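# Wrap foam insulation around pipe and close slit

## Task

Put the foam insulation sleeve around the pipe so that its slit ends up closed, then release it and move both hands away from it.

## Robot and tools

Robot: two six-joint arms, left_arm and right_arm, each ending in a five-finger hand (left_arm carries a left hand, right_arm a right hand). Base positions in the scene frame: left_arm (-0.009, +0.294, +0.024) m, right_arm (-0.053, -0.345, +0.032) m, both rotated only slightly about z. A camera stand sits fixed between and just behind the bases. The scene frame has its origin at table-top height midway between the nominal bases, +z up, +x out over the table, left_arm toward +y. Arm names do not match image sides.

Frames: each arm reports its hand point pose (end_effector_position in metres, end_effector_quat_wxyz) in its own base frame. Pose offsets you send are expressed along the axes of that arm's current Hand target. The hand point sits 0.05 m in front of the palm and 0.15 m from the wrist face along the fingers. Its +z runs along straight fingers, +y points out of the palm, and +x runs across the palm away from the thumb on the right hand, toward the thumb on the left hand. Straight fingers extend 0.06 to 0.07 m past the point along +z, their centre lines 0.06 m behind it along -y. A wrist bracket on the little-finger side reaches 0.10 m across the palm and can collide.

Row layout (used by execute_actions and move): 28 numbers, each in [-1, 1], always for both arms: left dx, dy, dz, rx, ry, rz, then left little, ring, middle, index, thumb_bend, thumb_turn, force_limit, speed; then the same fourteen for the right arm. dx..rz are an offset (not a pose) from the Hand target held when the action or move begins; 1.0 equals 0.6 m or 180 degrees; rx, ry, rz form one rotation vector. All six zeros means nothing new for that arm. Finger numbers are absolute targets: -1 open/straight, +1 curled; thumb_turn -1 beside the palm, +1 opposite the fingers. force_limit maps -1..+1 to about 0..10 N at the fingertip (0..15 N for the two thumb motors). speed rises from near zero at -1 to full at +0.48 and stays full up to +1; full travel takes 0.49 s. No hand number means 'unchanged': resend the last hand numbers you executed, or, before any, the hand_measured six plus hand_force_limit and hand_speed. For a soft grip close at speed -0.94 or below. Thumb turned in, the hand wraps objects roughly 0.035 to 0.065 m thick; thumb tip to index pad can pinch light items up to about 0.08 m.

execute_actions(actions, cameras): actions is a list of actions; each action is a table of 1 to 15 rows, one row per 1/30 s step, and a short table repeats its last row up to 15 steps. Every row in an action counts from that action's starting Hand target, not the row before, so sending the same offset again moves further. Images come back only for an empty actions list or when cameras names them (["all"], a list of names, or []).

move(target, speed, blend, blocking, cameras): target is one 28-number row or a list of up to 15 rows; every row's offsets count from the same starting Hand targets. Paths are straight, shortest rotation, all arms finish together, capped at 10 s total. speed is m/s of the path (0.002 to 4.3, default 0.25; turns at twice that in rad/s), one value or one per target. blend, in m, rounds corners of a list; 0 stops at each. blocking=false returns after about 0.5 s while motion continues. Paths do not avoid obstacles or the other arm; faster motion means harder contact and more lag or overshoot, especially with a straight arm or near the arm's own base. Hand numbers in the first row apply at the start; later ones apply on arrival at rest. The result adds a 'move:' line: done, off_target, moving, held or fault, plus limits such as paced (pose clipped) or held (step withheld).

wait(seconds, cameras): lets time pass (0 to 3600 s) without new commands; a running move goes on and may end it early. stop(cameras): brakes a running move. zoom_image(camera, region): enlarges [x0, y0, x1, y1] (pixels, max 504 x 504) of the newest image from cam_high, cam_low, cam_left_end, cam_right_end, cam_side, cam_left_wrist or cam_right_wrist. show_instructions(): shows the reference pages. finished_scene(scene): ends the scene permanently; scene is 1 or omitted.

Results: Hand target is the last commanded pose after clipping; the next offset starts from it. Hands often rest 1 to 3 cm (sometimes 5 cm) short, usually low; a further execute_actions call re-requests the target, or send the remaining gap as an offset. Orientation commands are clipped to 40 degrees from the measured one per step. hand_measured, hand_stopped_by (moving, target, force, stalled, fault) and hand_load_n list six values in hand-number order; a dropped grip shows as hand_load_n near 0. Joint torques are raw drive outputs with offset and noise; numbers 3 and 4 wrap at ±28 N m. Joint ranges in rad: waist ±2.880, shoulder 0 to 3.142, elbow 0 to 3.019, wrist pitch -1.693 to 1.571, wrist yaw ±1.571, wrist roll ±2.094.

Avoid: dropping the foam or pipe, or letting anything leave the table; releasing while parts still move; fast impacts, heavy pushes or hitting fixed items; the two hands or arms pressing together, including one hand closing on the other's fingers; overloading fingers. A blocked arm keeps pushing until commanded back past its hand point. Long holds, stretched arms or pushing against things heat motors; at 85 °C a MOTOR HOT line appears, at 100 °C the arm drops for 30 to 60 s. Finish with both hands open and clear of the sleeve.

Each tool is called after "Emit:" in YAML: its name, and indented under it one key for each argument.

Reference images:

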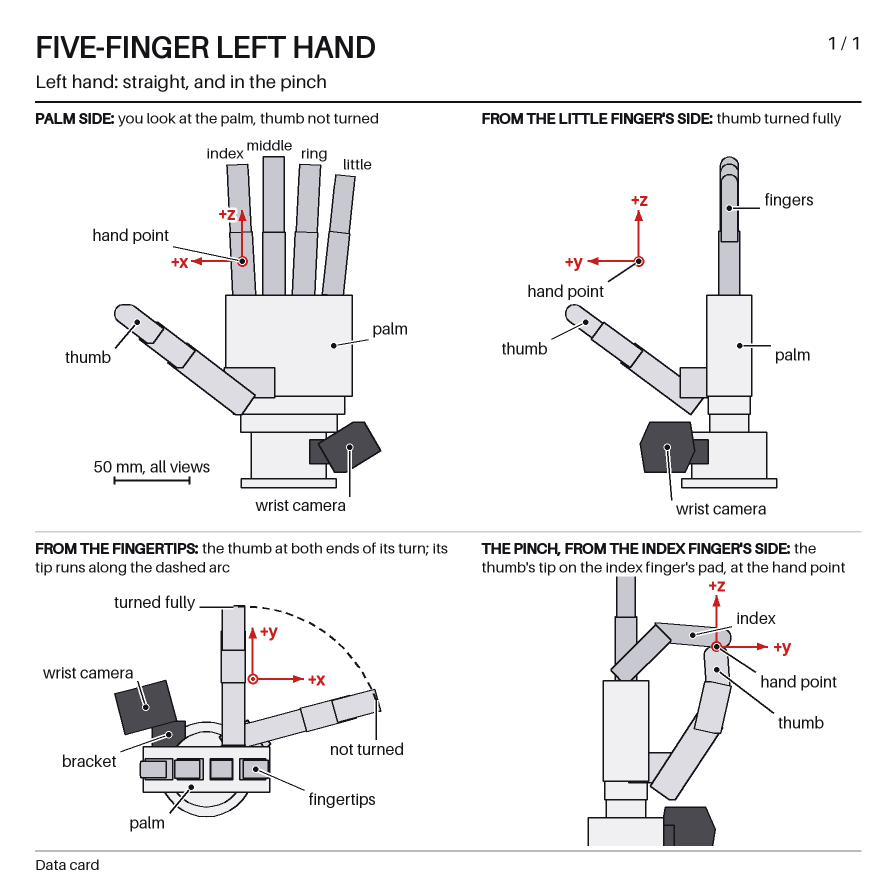

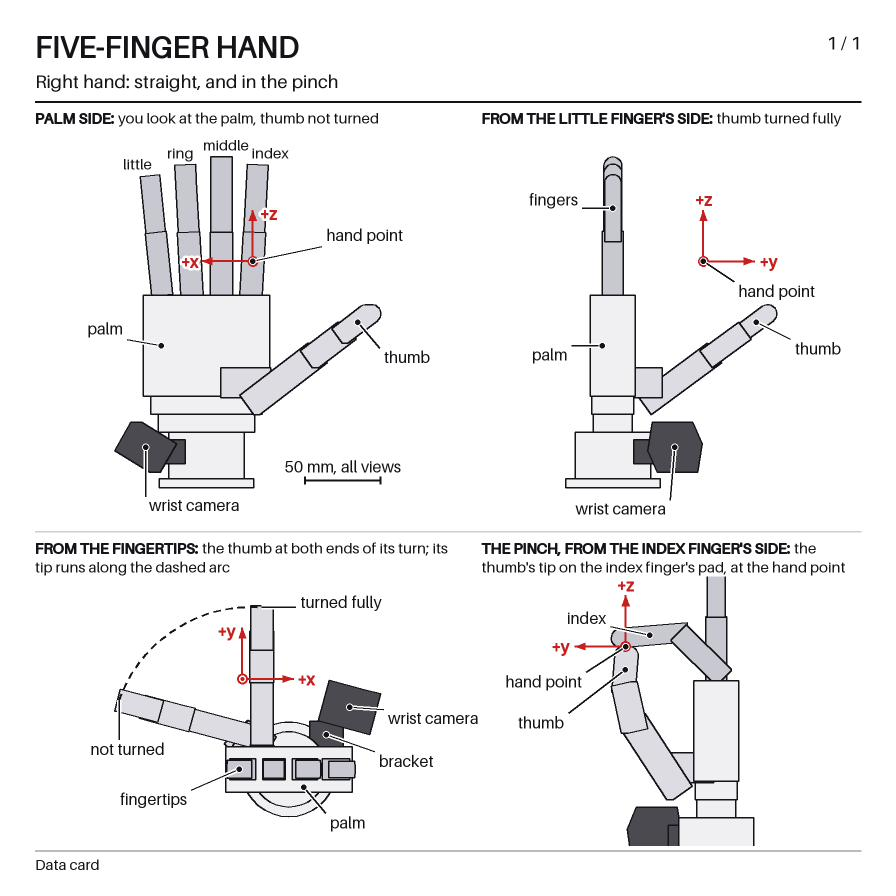

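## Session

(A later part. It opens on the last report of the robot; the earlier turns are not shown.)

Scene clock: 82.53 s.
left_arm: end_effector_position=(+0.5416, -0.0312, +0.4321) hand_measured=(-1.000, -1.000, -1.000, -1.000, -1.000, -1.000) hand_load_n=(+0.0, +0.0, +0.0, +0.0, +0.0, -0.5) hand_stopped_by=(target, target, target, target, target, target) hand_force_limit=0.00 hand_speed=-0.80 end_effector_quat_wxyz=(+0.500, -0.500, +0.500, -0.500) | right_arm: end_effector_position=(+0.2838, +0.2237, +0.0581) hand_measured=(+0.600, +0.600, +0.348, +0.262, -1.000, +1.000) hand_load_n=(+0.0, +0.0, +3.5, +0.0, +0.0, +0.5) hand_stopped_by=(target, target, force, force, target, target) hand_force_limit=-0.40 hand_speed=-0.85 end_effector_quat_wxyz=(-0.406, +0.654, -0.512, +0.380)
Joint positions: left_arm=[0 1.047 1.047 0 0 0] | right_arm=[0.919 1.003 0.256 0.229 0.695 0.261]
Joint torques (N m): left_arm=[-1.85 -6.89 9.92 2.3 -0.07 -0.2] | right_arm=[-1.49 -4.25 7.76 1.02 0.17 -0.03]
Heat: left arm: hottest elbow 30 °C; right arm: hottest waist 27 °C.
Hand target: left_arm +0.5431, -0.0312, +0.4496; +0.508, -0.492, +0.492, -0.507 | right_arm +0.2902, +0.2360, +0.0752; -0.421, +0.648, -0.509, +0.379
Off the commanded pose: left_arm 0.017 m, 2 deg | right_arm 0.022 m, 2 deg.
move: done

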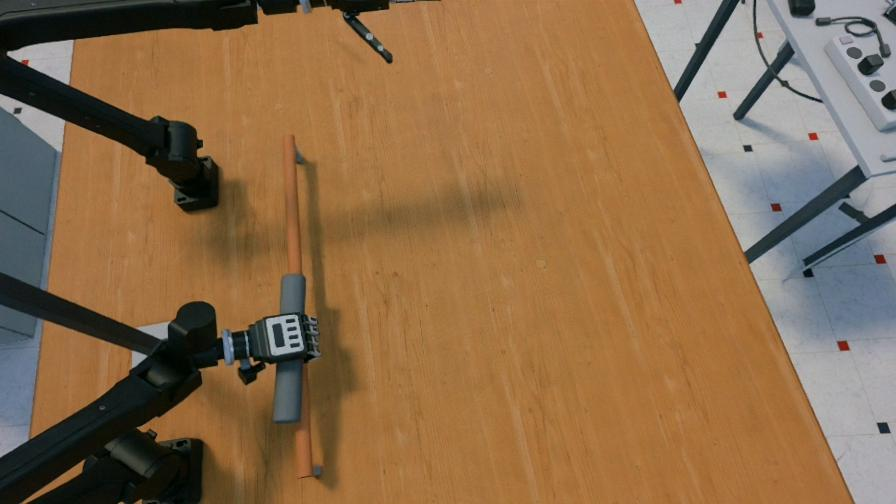

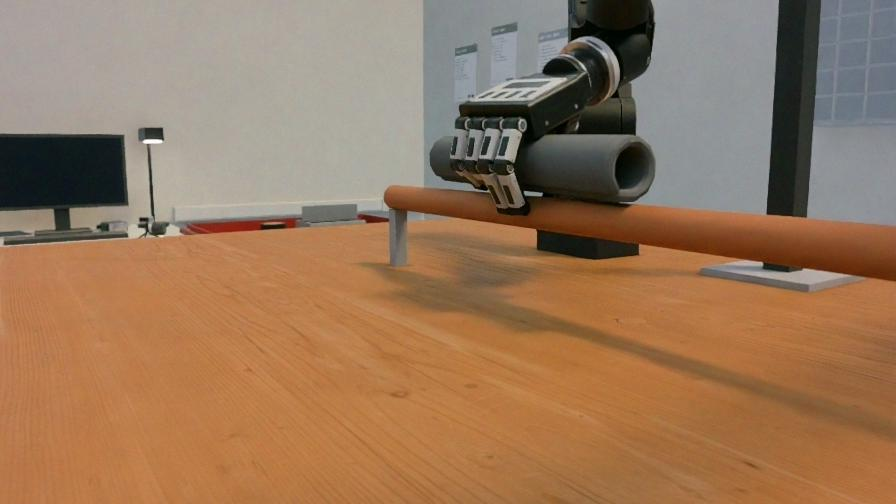

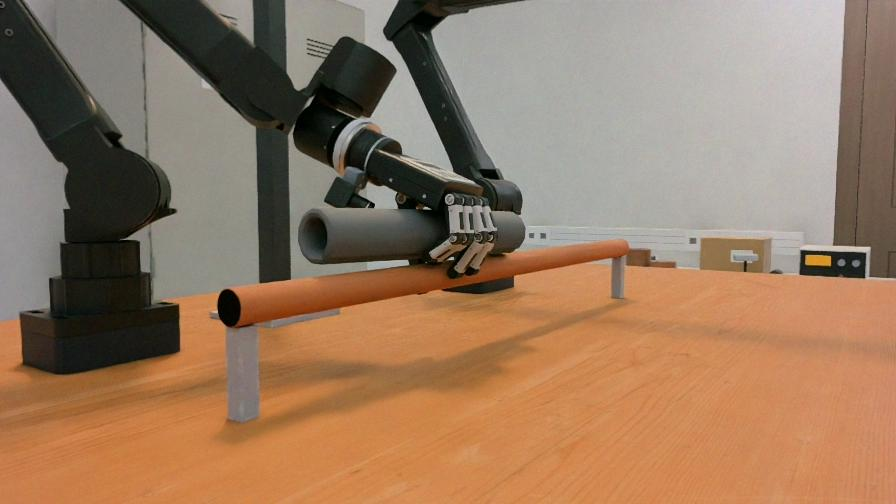

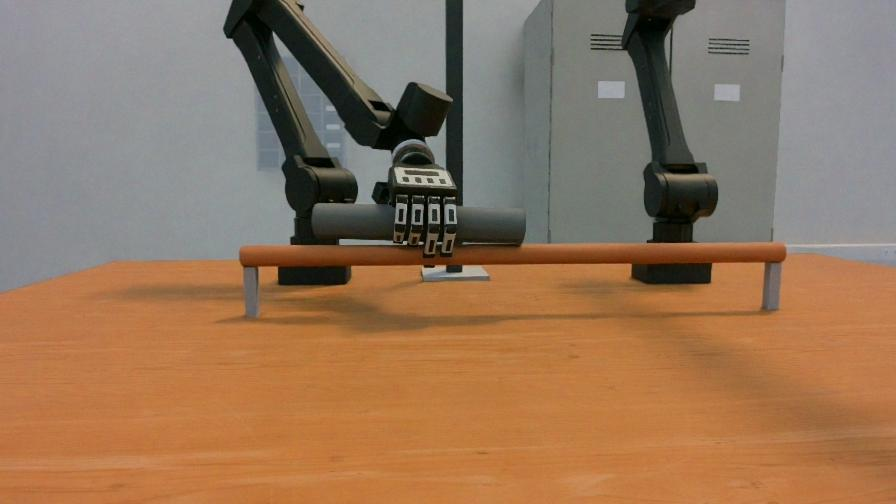

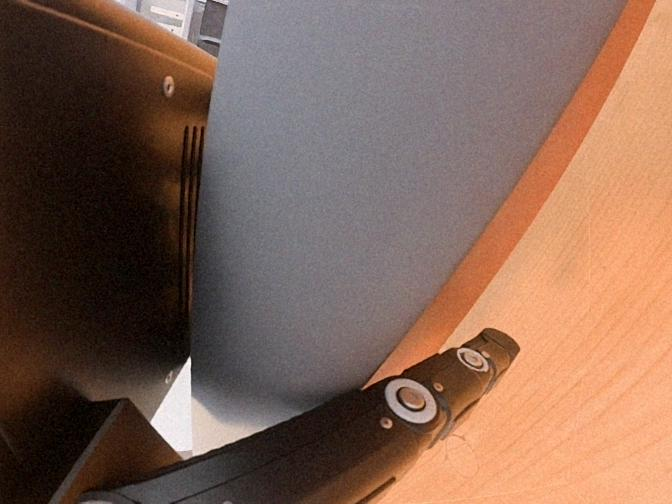

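Emit:
execute_actions:
  actions: []
  cameras: ["cam_high","cam_side","cam_left_end","cam_right_end"]

Scene clock: 83.20 s.
left_arm: end_effector_position=(+0.5416, -0.0312, +0.4321) hand_measured=(-1.000, -1.000, -1.000, -1.000, -1.000, -1.000) hand_load_n=(+0.0, +0.0, +0.0, +0.0, +0.0, -0.5) hand_stopped_by=(target, target, target, target, target, target) hand_force_limit=0.00 hand_speed=-0.80 end_effector_quat_wxyz=(+0.500, -0.500, +0.500, -0.500) | right_arm: end_effector_position=(+0.2838, +0.2237, +0.0581) hand_measured=(+0.600, +0.600, +0.348, +0.262, -1.000, +1.000) hand_load_n=(+0.0, +0.5, +4.0, +0.0, +0.0, +0.0) hand_stopped_by=(target, target, force, force, target, target) hand_force_limit=-0.40 hand_speed=-0.85 end_effector_quat_wxyz=(-0.406, +0.654, -0.512, +0.380)
Joint positions: left_arm=[0 1.047 1.047 0 0 0] | right_arm=[0.919 1.003 0.256 0.229 0.695 0.261]
Joint velocities: within noise
Joint torques (N m): left_arm=[-1.73 -7 9.89 2.32 -0.07 -0.21] | right_arm=[-0.85 -4.31 7.73 0.96 0.19 -0.03]
Motor temperatures (°C): left_arm=[25 25 30 28 23 25] | right_arm=[27 24 27 22 24 26]
Heat: left arm: hottest elbow 30 °C; right arm: hottest waist 27 °C.
Hand target: left_arm +0.5431, -0.0312, +0.4496; +0.508, -0.492, +0.492, -0.507 | right_arm +0.2902, +0.2360, +0.0752; -0.421, +0.648, -0.509, +0.379
Off the commanded pose: left_arm 0.017 m, 2 deg | right_arm 0.022 m, 2 deg.
Images, in order (width x height): cam_high 896x504, cam_left_end 896x504, cam_right_end 896x504, cam_side 896x504.

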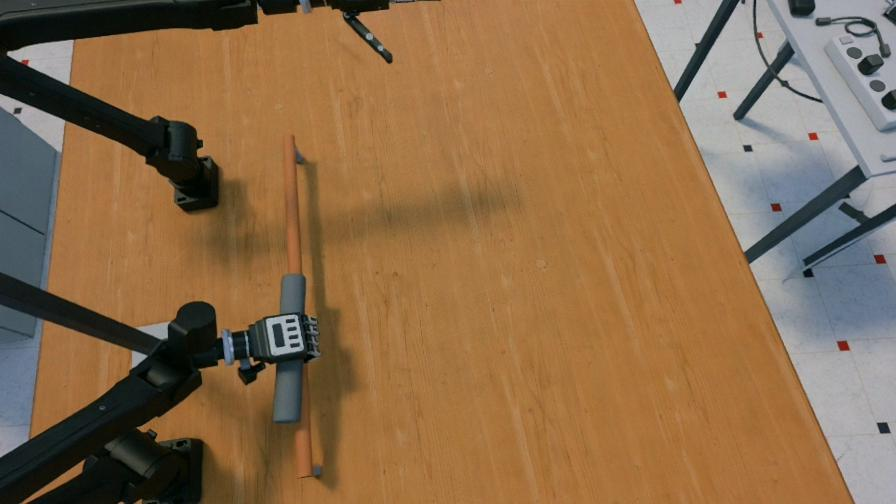

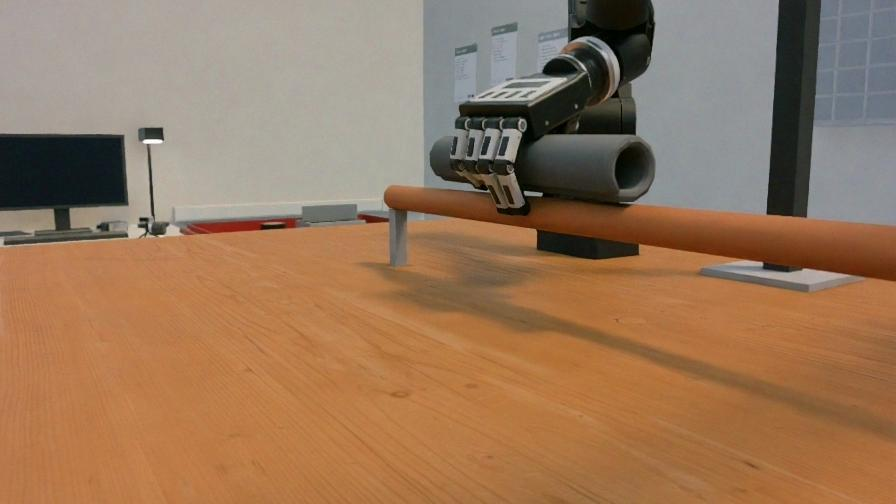

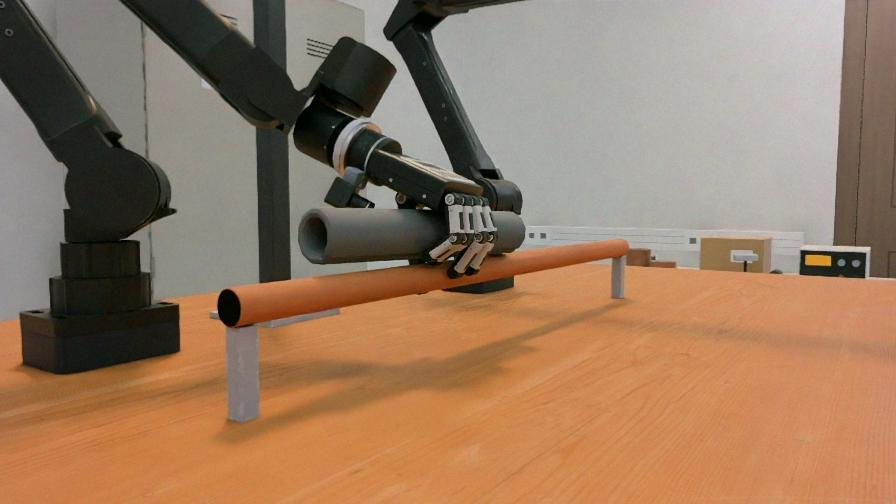

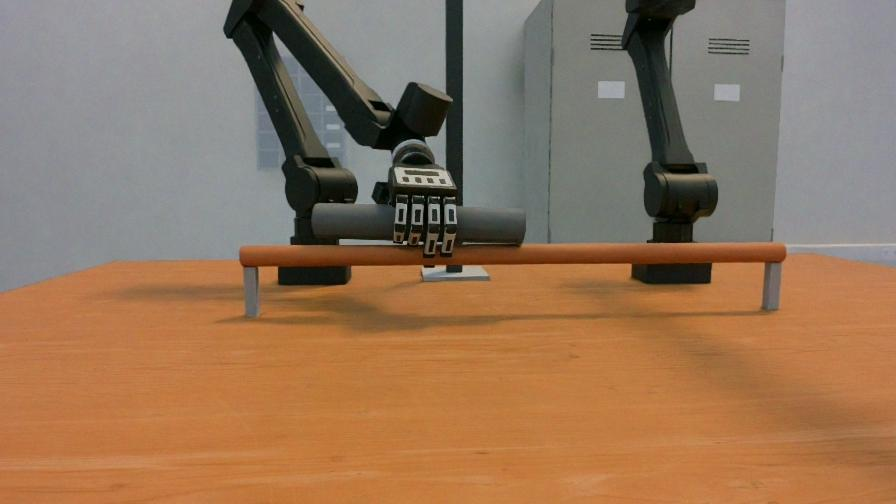

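Emit:
move:
  target:
    - [0,0,0,0,0,0,-1,-1,-1,-1,-1,-1,0,-0.8,-0.008,-0.059,-0.010,0,0,0,0.6,0.6,0.6,0.6,-1,1,-0.4,-0.85]
    - [0,0,0,0,0,0,-1,-1,-1,-1,-1,-1,0,-0.8,-0.008,-0.059,-0.010,0,0,0,0.6,0.6,0.6,0.6,-0.4,1,-0.4,-0.7]
  speed: 0.04
  cameras: ["cam_high","cam_side","cam_left_end","cam_right_end"]

Scene clock: 85.47 s.
left_arm: end_effector_position=(+0.5416, -0.0312, +0.4321) hand_measured=(-1.000, -1.000, -1.000, -1.000, -1.000, -1.000) hand_load_n=(+0.0, +0.0, +0.0, +0.0, +0.0, +0.0) hand_stopped_by=(target, target, target, target, target, target) hand_force_limit=0.00 hand_speed=-0.80 end_effector_quat_wxyz=(+0.500, -0.500, +0.500, -0.500) | right_arm: end_effector_position=(+0.2869, +0.2293, +0.0849) hand_measured=(+0.600, +0.600, +0.348, +0.262, -0.848, +1.000) hand_load_n=(+0.0, +0.0, +0.0, +0.0, +4.5, +0.0) hand_stopped_by=(target, target, force, force, force, target) hand_force_limit=-0.40 hand_speed=-0.70 end_effector_quat_wxyz=(-0.399, +0.660, -0.511, +0.380)
Joint positions: left_arm=[0 1.047 1.047 0 0 0] | right_arm=[0.921 0.935 0.326 0.073 0.694 0.261]
Joint torques (N m): left_arm=[-1.9 -7.12 9.88 2.32 -0.08 -0.21] | right_arm=[-0.85 -4.19 9.03 1.03 0.3 -0.01]
Heat: left arm: hottest elbow 30 °C; right arm: hottest waist 27 °C.
Hand target: left_arm +0.5431, -0.0312, +0.4496; +0.508, -0.492, +0.492, -0.507 | right_arm +0.2958, +0.2443, +0.1101; -0.421, +0.648, -0.509, +0.379
Off the commanded pose: left_arm 0.017 m, 2 deg | right_arm 0.031 m, 3 deg.
move: off_target (right_arm); target 2's new numbers were sent with right_arm's hand 0.030 m and 3 deg from that target
Images, in order (width x height): cam_high 896x504, cam_left_end 896x504, cam_right_end 896x504, cam_side 896x504.

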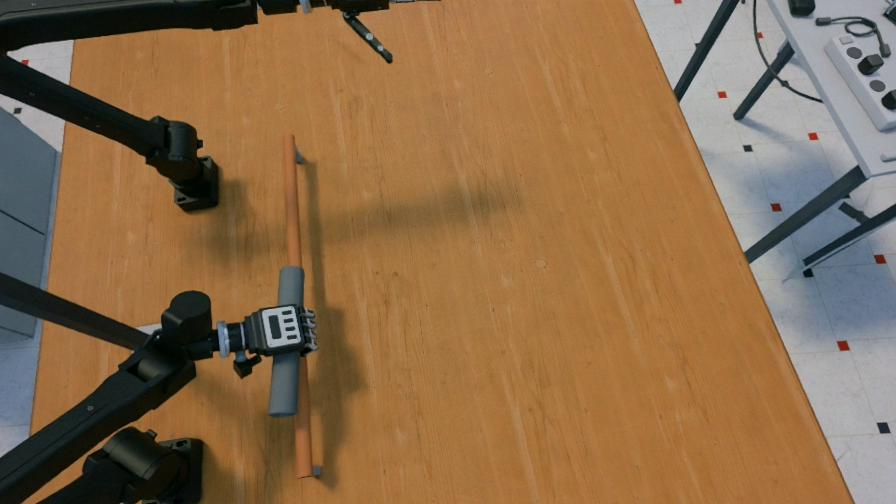

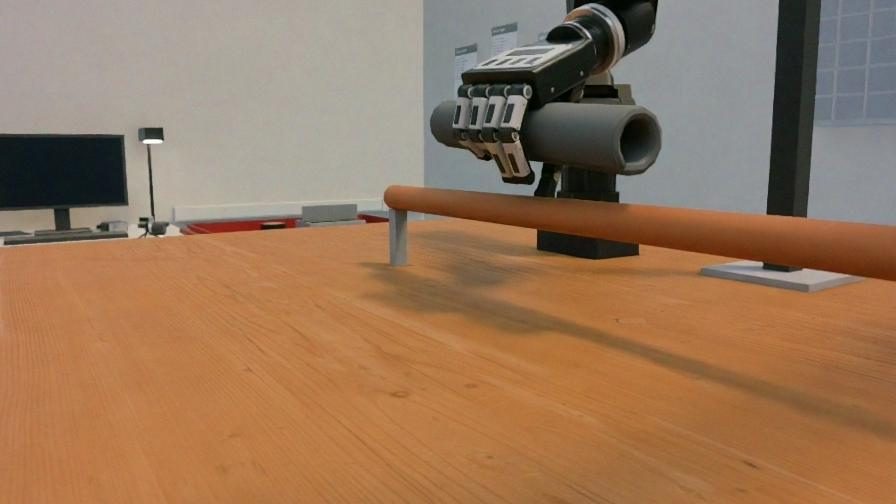

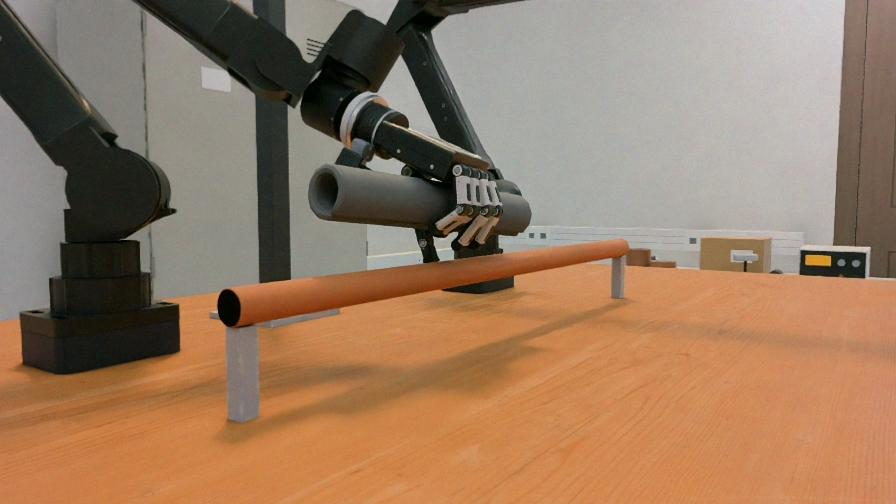

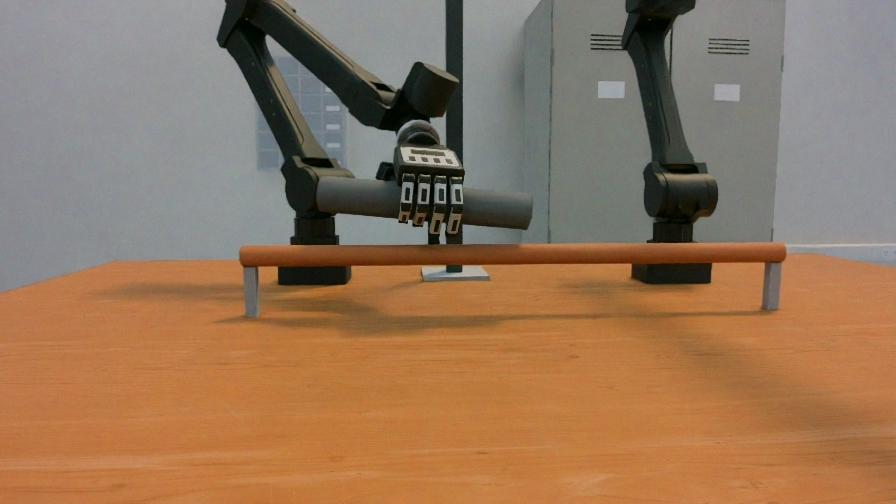

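Emit:
zoom_image:
  camera: "cam_right_end"
  region: [290, 130, 560, 290]

Emit:
zoom_image:
  camera: "cam_left_end"
  region: [420, 70, 690, 230]

Scaled by 1.867.

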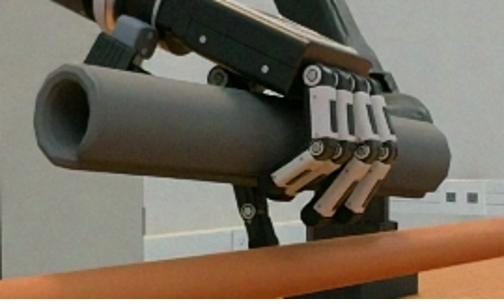

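Scaled by 1.867.

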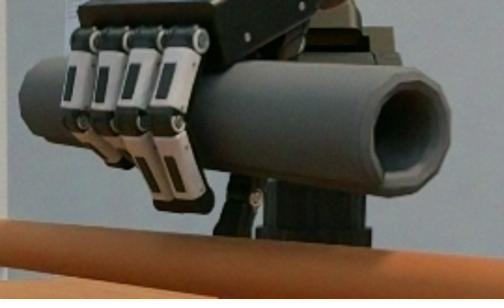

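Emit:
zoom_image:
  camera: "cam_left_end"
  region: [600, 95, 672, 185]

Emit:
zoom_image:
  camera: "cam_right_end"
  region: [295, 150, 367, 240]

Scaled by 5.600.

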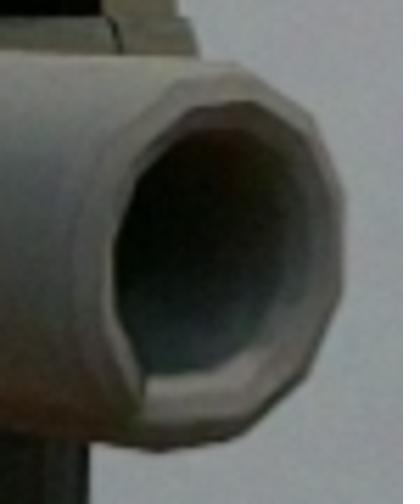

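Scaled by 5.600.

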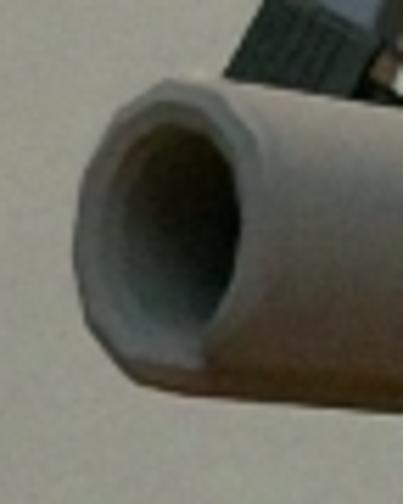

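Emit:
execute_actions:
  actions:
    - [[0,0,0,0,0,0,-1,-1,-1,-1,-1,-1,0,-0.8,0,0,0,0,0,0,0.6,0.6,0.6,0.6,-0.2,1,0.1,-0.8]]
    - [[0,0,0,0,0,0,-1,-1,-1,-1,-1,-1,0,-0.8,0,0,0,0,0,0,0.6,0.6,0.6,0.6,-0.2,1,0.1,-0.8]]
  cameras: ["cam_high","cam_side","cam_left_end","cam_right_end"]

Scene clock: 90.20 s.
left_arm: end_effector_position=(+0.5416, -0.0312, +0.4321) hand_measured=(-1.000, -1.000, -1.000, -1.000, -1.000, -1.000) hand_load_n=(+0.0, +0.0, +0.0, +0.0, +0.0, -0.5) hand_stopped_by=(target, target, target, target, target, target) hand_force_limit=0.00 hand_speed=-0.80 end_effector_quat_wxyz=(+0.500, -0.500, +0.500, -0.500) | right_arm: end_effector_position=(+0.2856, +0.2297, +0.0842) hand_measured=(+0.600, +0.600, +0.348, +0.262, -0.806, +1.000) hand_load_n=(+0.0, +0.0, +0.0, +0.0, +7.0, +0.0) hand_stopped_by=(target, target, force, force, force, target) hand_force_limit=0.10 hand_speed=-0.80 end_effector_quat_wxyz=(-0.398, +0.662, -0.509, +0.379)
Joint positions: left_arm=[0 1.047 1.047 0 0 0] | right_arm=[0.924 0.934 0.326 0.068 0.693 0.261]
Joint torques (N m): left_arm=[-1.85 -7 9.92 2.28 -0.09 -0.17] | right_arm=[-0.85 -4.01 8.99 1.18 0.37 -0.05]
Heat: left arm: hottest elbow 30 °C; right arm: hottest waist 27 °C.
Hand target: left_arm +0.5431, -0.0312, +0.4496; +0.508, -0.492, +0.492, -0.507 | right_arm +0.2957, +0.2443, +0.1100; -0.421, +0.648, -0.509, +0.379
Off the commanded pose: left_arm 0.017 m, 2 deg | right_arm 0.031 m, 3 deg.
Images, in order (width x height): cam_high 896x504, cam_left_end 896x504, cam_right_end 896x504, cam_side 896x504.

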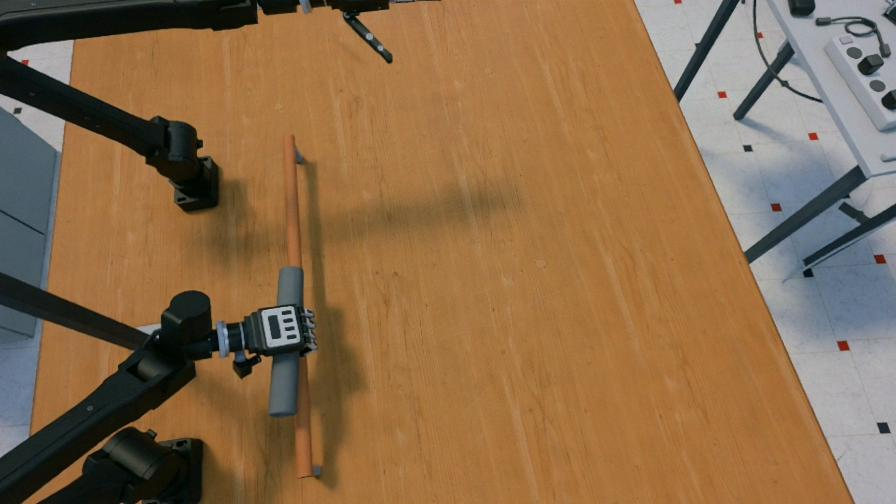

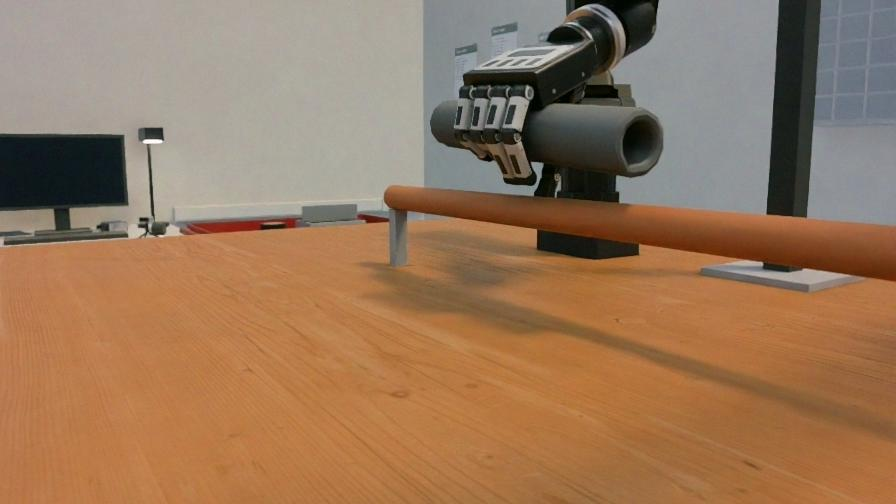

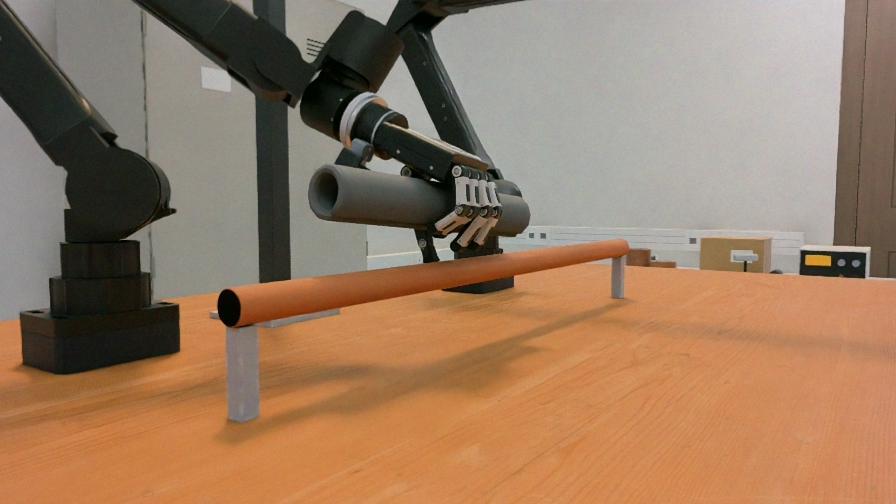

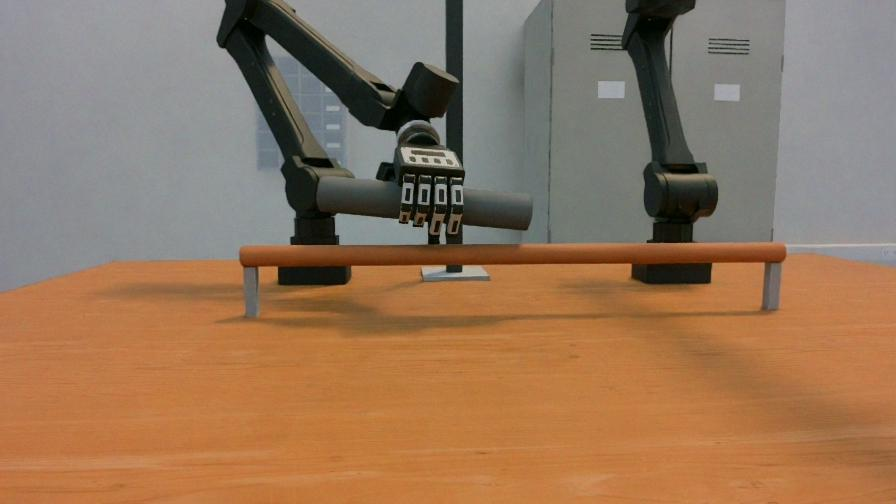

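Emit:
execute_actions:
  actions:
    - [[0,0,0,0,0,0,-1,-1,-1,-1,-1,-1,0,-0.8,0,0,0,0,0,0,0.3,0.3,0.15,0.15,-0.2,1,0.1,-0.85]]
    - [[0,0,0,0,0,0,-1,-1,-1,-1,-1,-1,0,-0.8,0,0,0,0,0,0,0.3,0.3,0.15,0.15,-0.2,1,0.1,-0.85]]
  cameras: ["cam_side","cam_left_end","cam_right_end"]

Scene clock: 91.57 s.
left_arm: end_effector_position=(+0.5416, -0.0312, +0.4321) hand_measured=(-1.000, -1.000, -1.000, -1.000, -1.000, -1.000) hand_load_n=(+0.0, +0.0, +0.0, -0.5, +0.0, +0.0) hand_stopped_by=(target, target, target, target, target, target) hand_force_limit=0.00 hand_speed=-0.80 end_effector_quat_wxyz=(+0.500, -0.500, +0.500, -0.500) | right_arm: end_effector_position=(+0.2856, +0.2297, +0.0842) hand_measured=(+0.300, +0.300, +0.150, +0.150, -0.806, +1.000) hand_load_n=(+0.0, +0.0, +0.0, +0.0, +7.0, +0.0) hand_stopped_by=(target, target, target, target, force, target) hand_force_limit=0.10 hand_speed=-0.85 end_effector_quat_wxyz=(-0.398, +0.662, -0.509, +0.379)
Joint positions: left_arm=[0 1.047 1.047 0 0 0] | right_arm=[0.924 0.934 0.326 0.068 0.693 0.261]
Joint torques (N m): left_arm=[-2.02 -6.89 9.92 2.28 -0.09 -0.2] | right_arm=[-0.85 -4.37 9.09 1.2 0.35 -0.02]
Heat: left arm: hottest elbow 30 °C; right arm: hottest elbow 28 °C.
Hand target: left_arm +0.5431, -0.0312, +0.4496; +0.508, -0.492, +0.492, -0.507 | right_arm +0.2957, +0.2443, +0.1100; -0.421, +0.648, -0.509, +0.379
Off the commanded pose: left_arm 0.017 m, 2 deg | right_arm 0.031 m, 3 deg.
Images, in order (width x height): cam_left_end 896x504, cam_right_end 896x504, cam_side 896x504.

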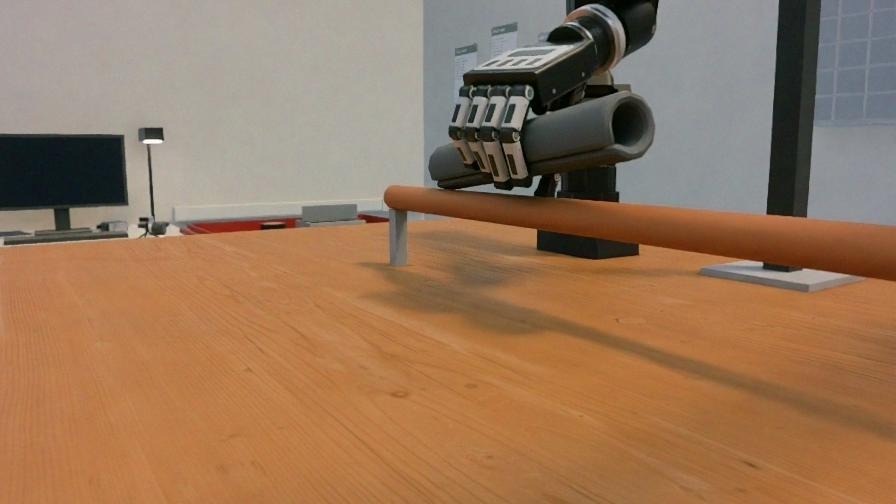

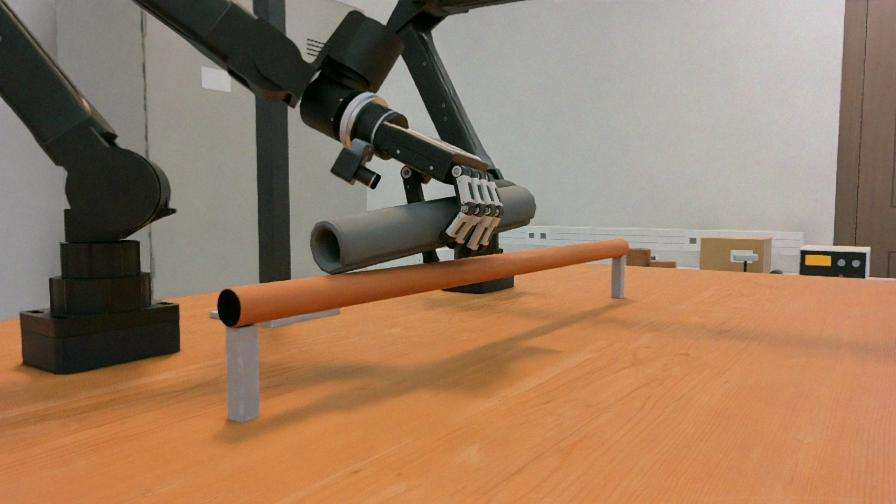

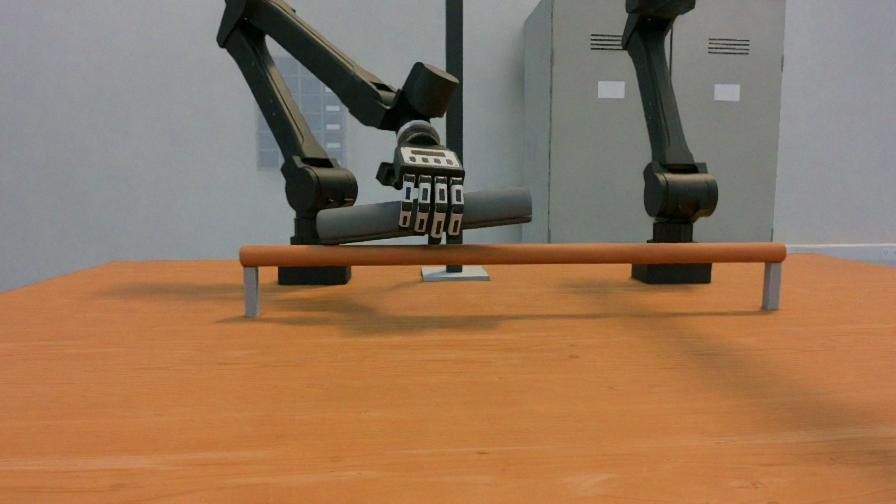

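Emit:
zoom_image:
  camera: "cam_left_end"
  region: [420, 70, 690, 230]

Emit:
zoom_image:
  camera: "cam_right_end"
  region: [290, 150, 560, 310]

Scaled by 1.867.

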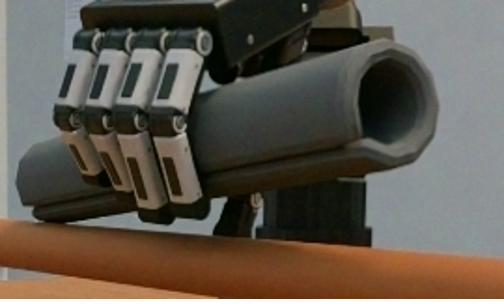

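Scaled by 1.867.

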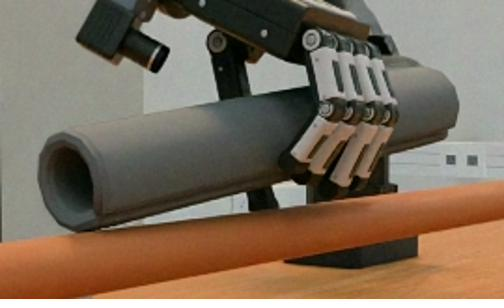

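Emit:
move:
  target:
    - [0,0,0,0,0,0,-1,-1,-1,-1,-1,-1,0,-0.8,0,0.06,0.02,0,0,0,0.1,0.1,0.1,0.15,-0.2,1,0.1,-0.85]
  speed: 0.04
  cameras: ["cam_high","cam_side","cam_left_end","cam_right_end"]

Scene clock: 93.53 s.
left_arm: end_effector_position=(+0.5416, -0.0312, +0.4321) hand_measured=(-1.000, -1.000, -1.000, -1.000, -1.000, -1.000) hand_load_n=(+0.0, -0.5, +0.0, +0.0, +0.0, -0.5) hand_stopped_by=(target, target, target, target, target, target) hand_force_limit=0.00 hand_speed=-0.80 end_effector_quat_wxyz=(+0.500, -0.500, +0.500, -0.500) | right_arm: end_effector_position=(+0.2983, +0.2462, +0.0910) hand_measured=(+0.100, +0.100, +0.100, +0.150, -0.804, +1.000) hand_load_n=(+0.0, +0.5, +0.0, +0.0, +1.0, -1.5) hand_stopped_by=(target, target, target, target, force, target) hand_force_limit=0.10 hand_speed=-0.85 end_effector_quat_wxyz=(-0.440, +0.634, -0.511, +0.379)
Joint positions: left_arm=[0 1.047 1.047 0 0 0] | right_arm=[0.925 0.997 0.312 0.247 0.694 0.26]
Joint torques (N m): left_arm=[-1.79 -6.89 9.98 2.32 -0.06 -0.2] | right_arm=[-1.32 -1.61 5.01 1.31 0.17 0]
Heat: left arm: hottest elbow 30 °C; right arm: hottest elbow 28 °C.
Hand target: left_arm +0.5431, -0.0312, +0.4496; +0.508, -0.492, +0.492, -0.507 | right_arm +0.2946, +0.2417, +0.0722; -0.421, +0.648, -0.509, +0.379
Off the commanded pose: left_arm 0.017 m, 2 deg | right_arm 0.020 m, 3 deg.
move: off_target (right_arm)
Images, in order (width x height): cam_high 896x504, cam_left_end 896x504, cam_right_end 896x504, cam_side 896x504.

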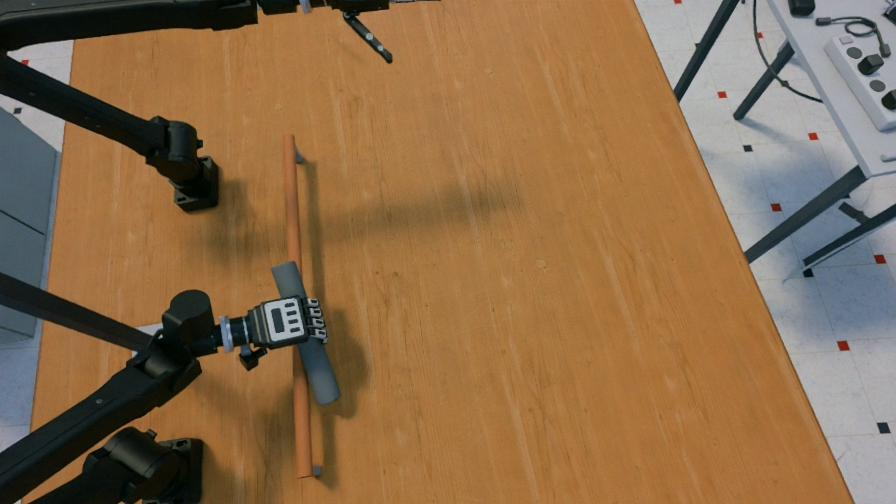

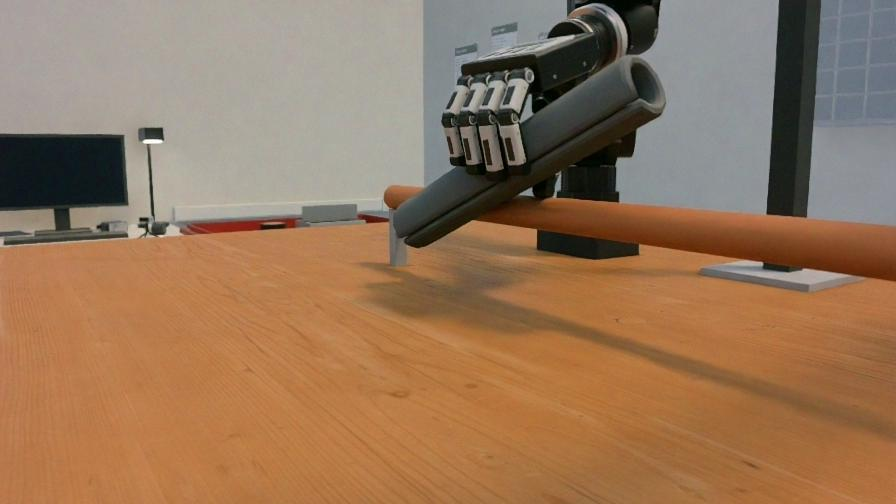

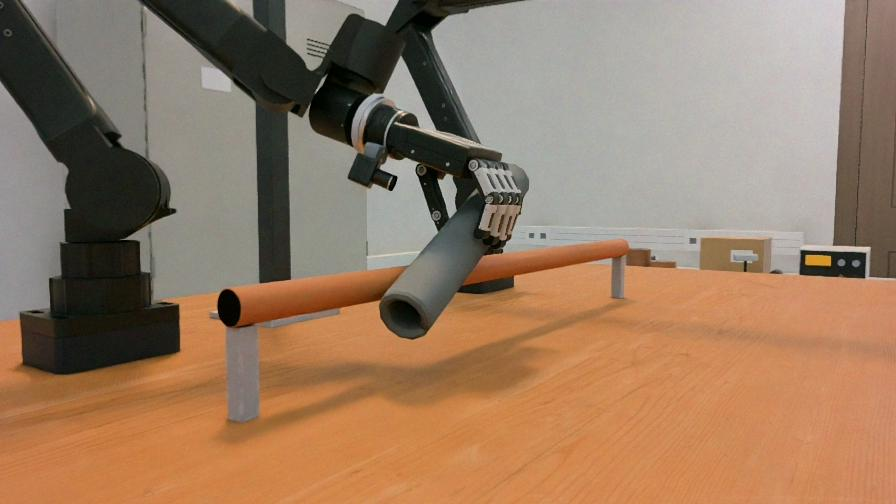

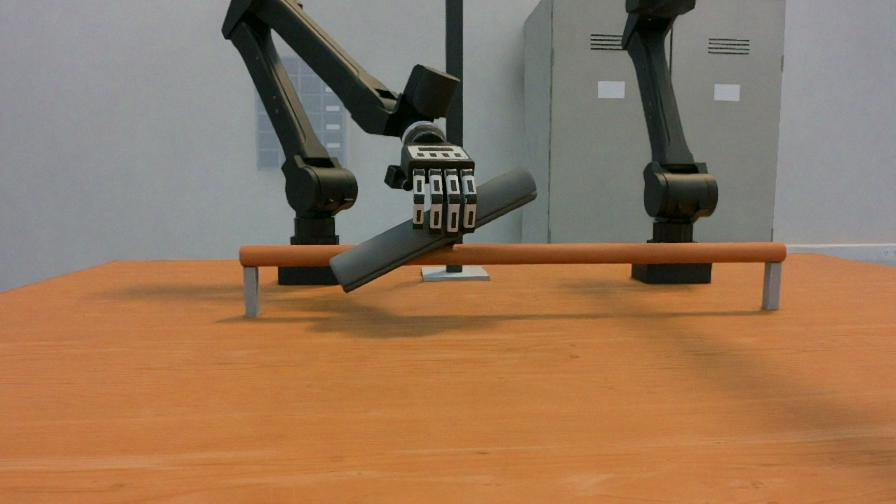

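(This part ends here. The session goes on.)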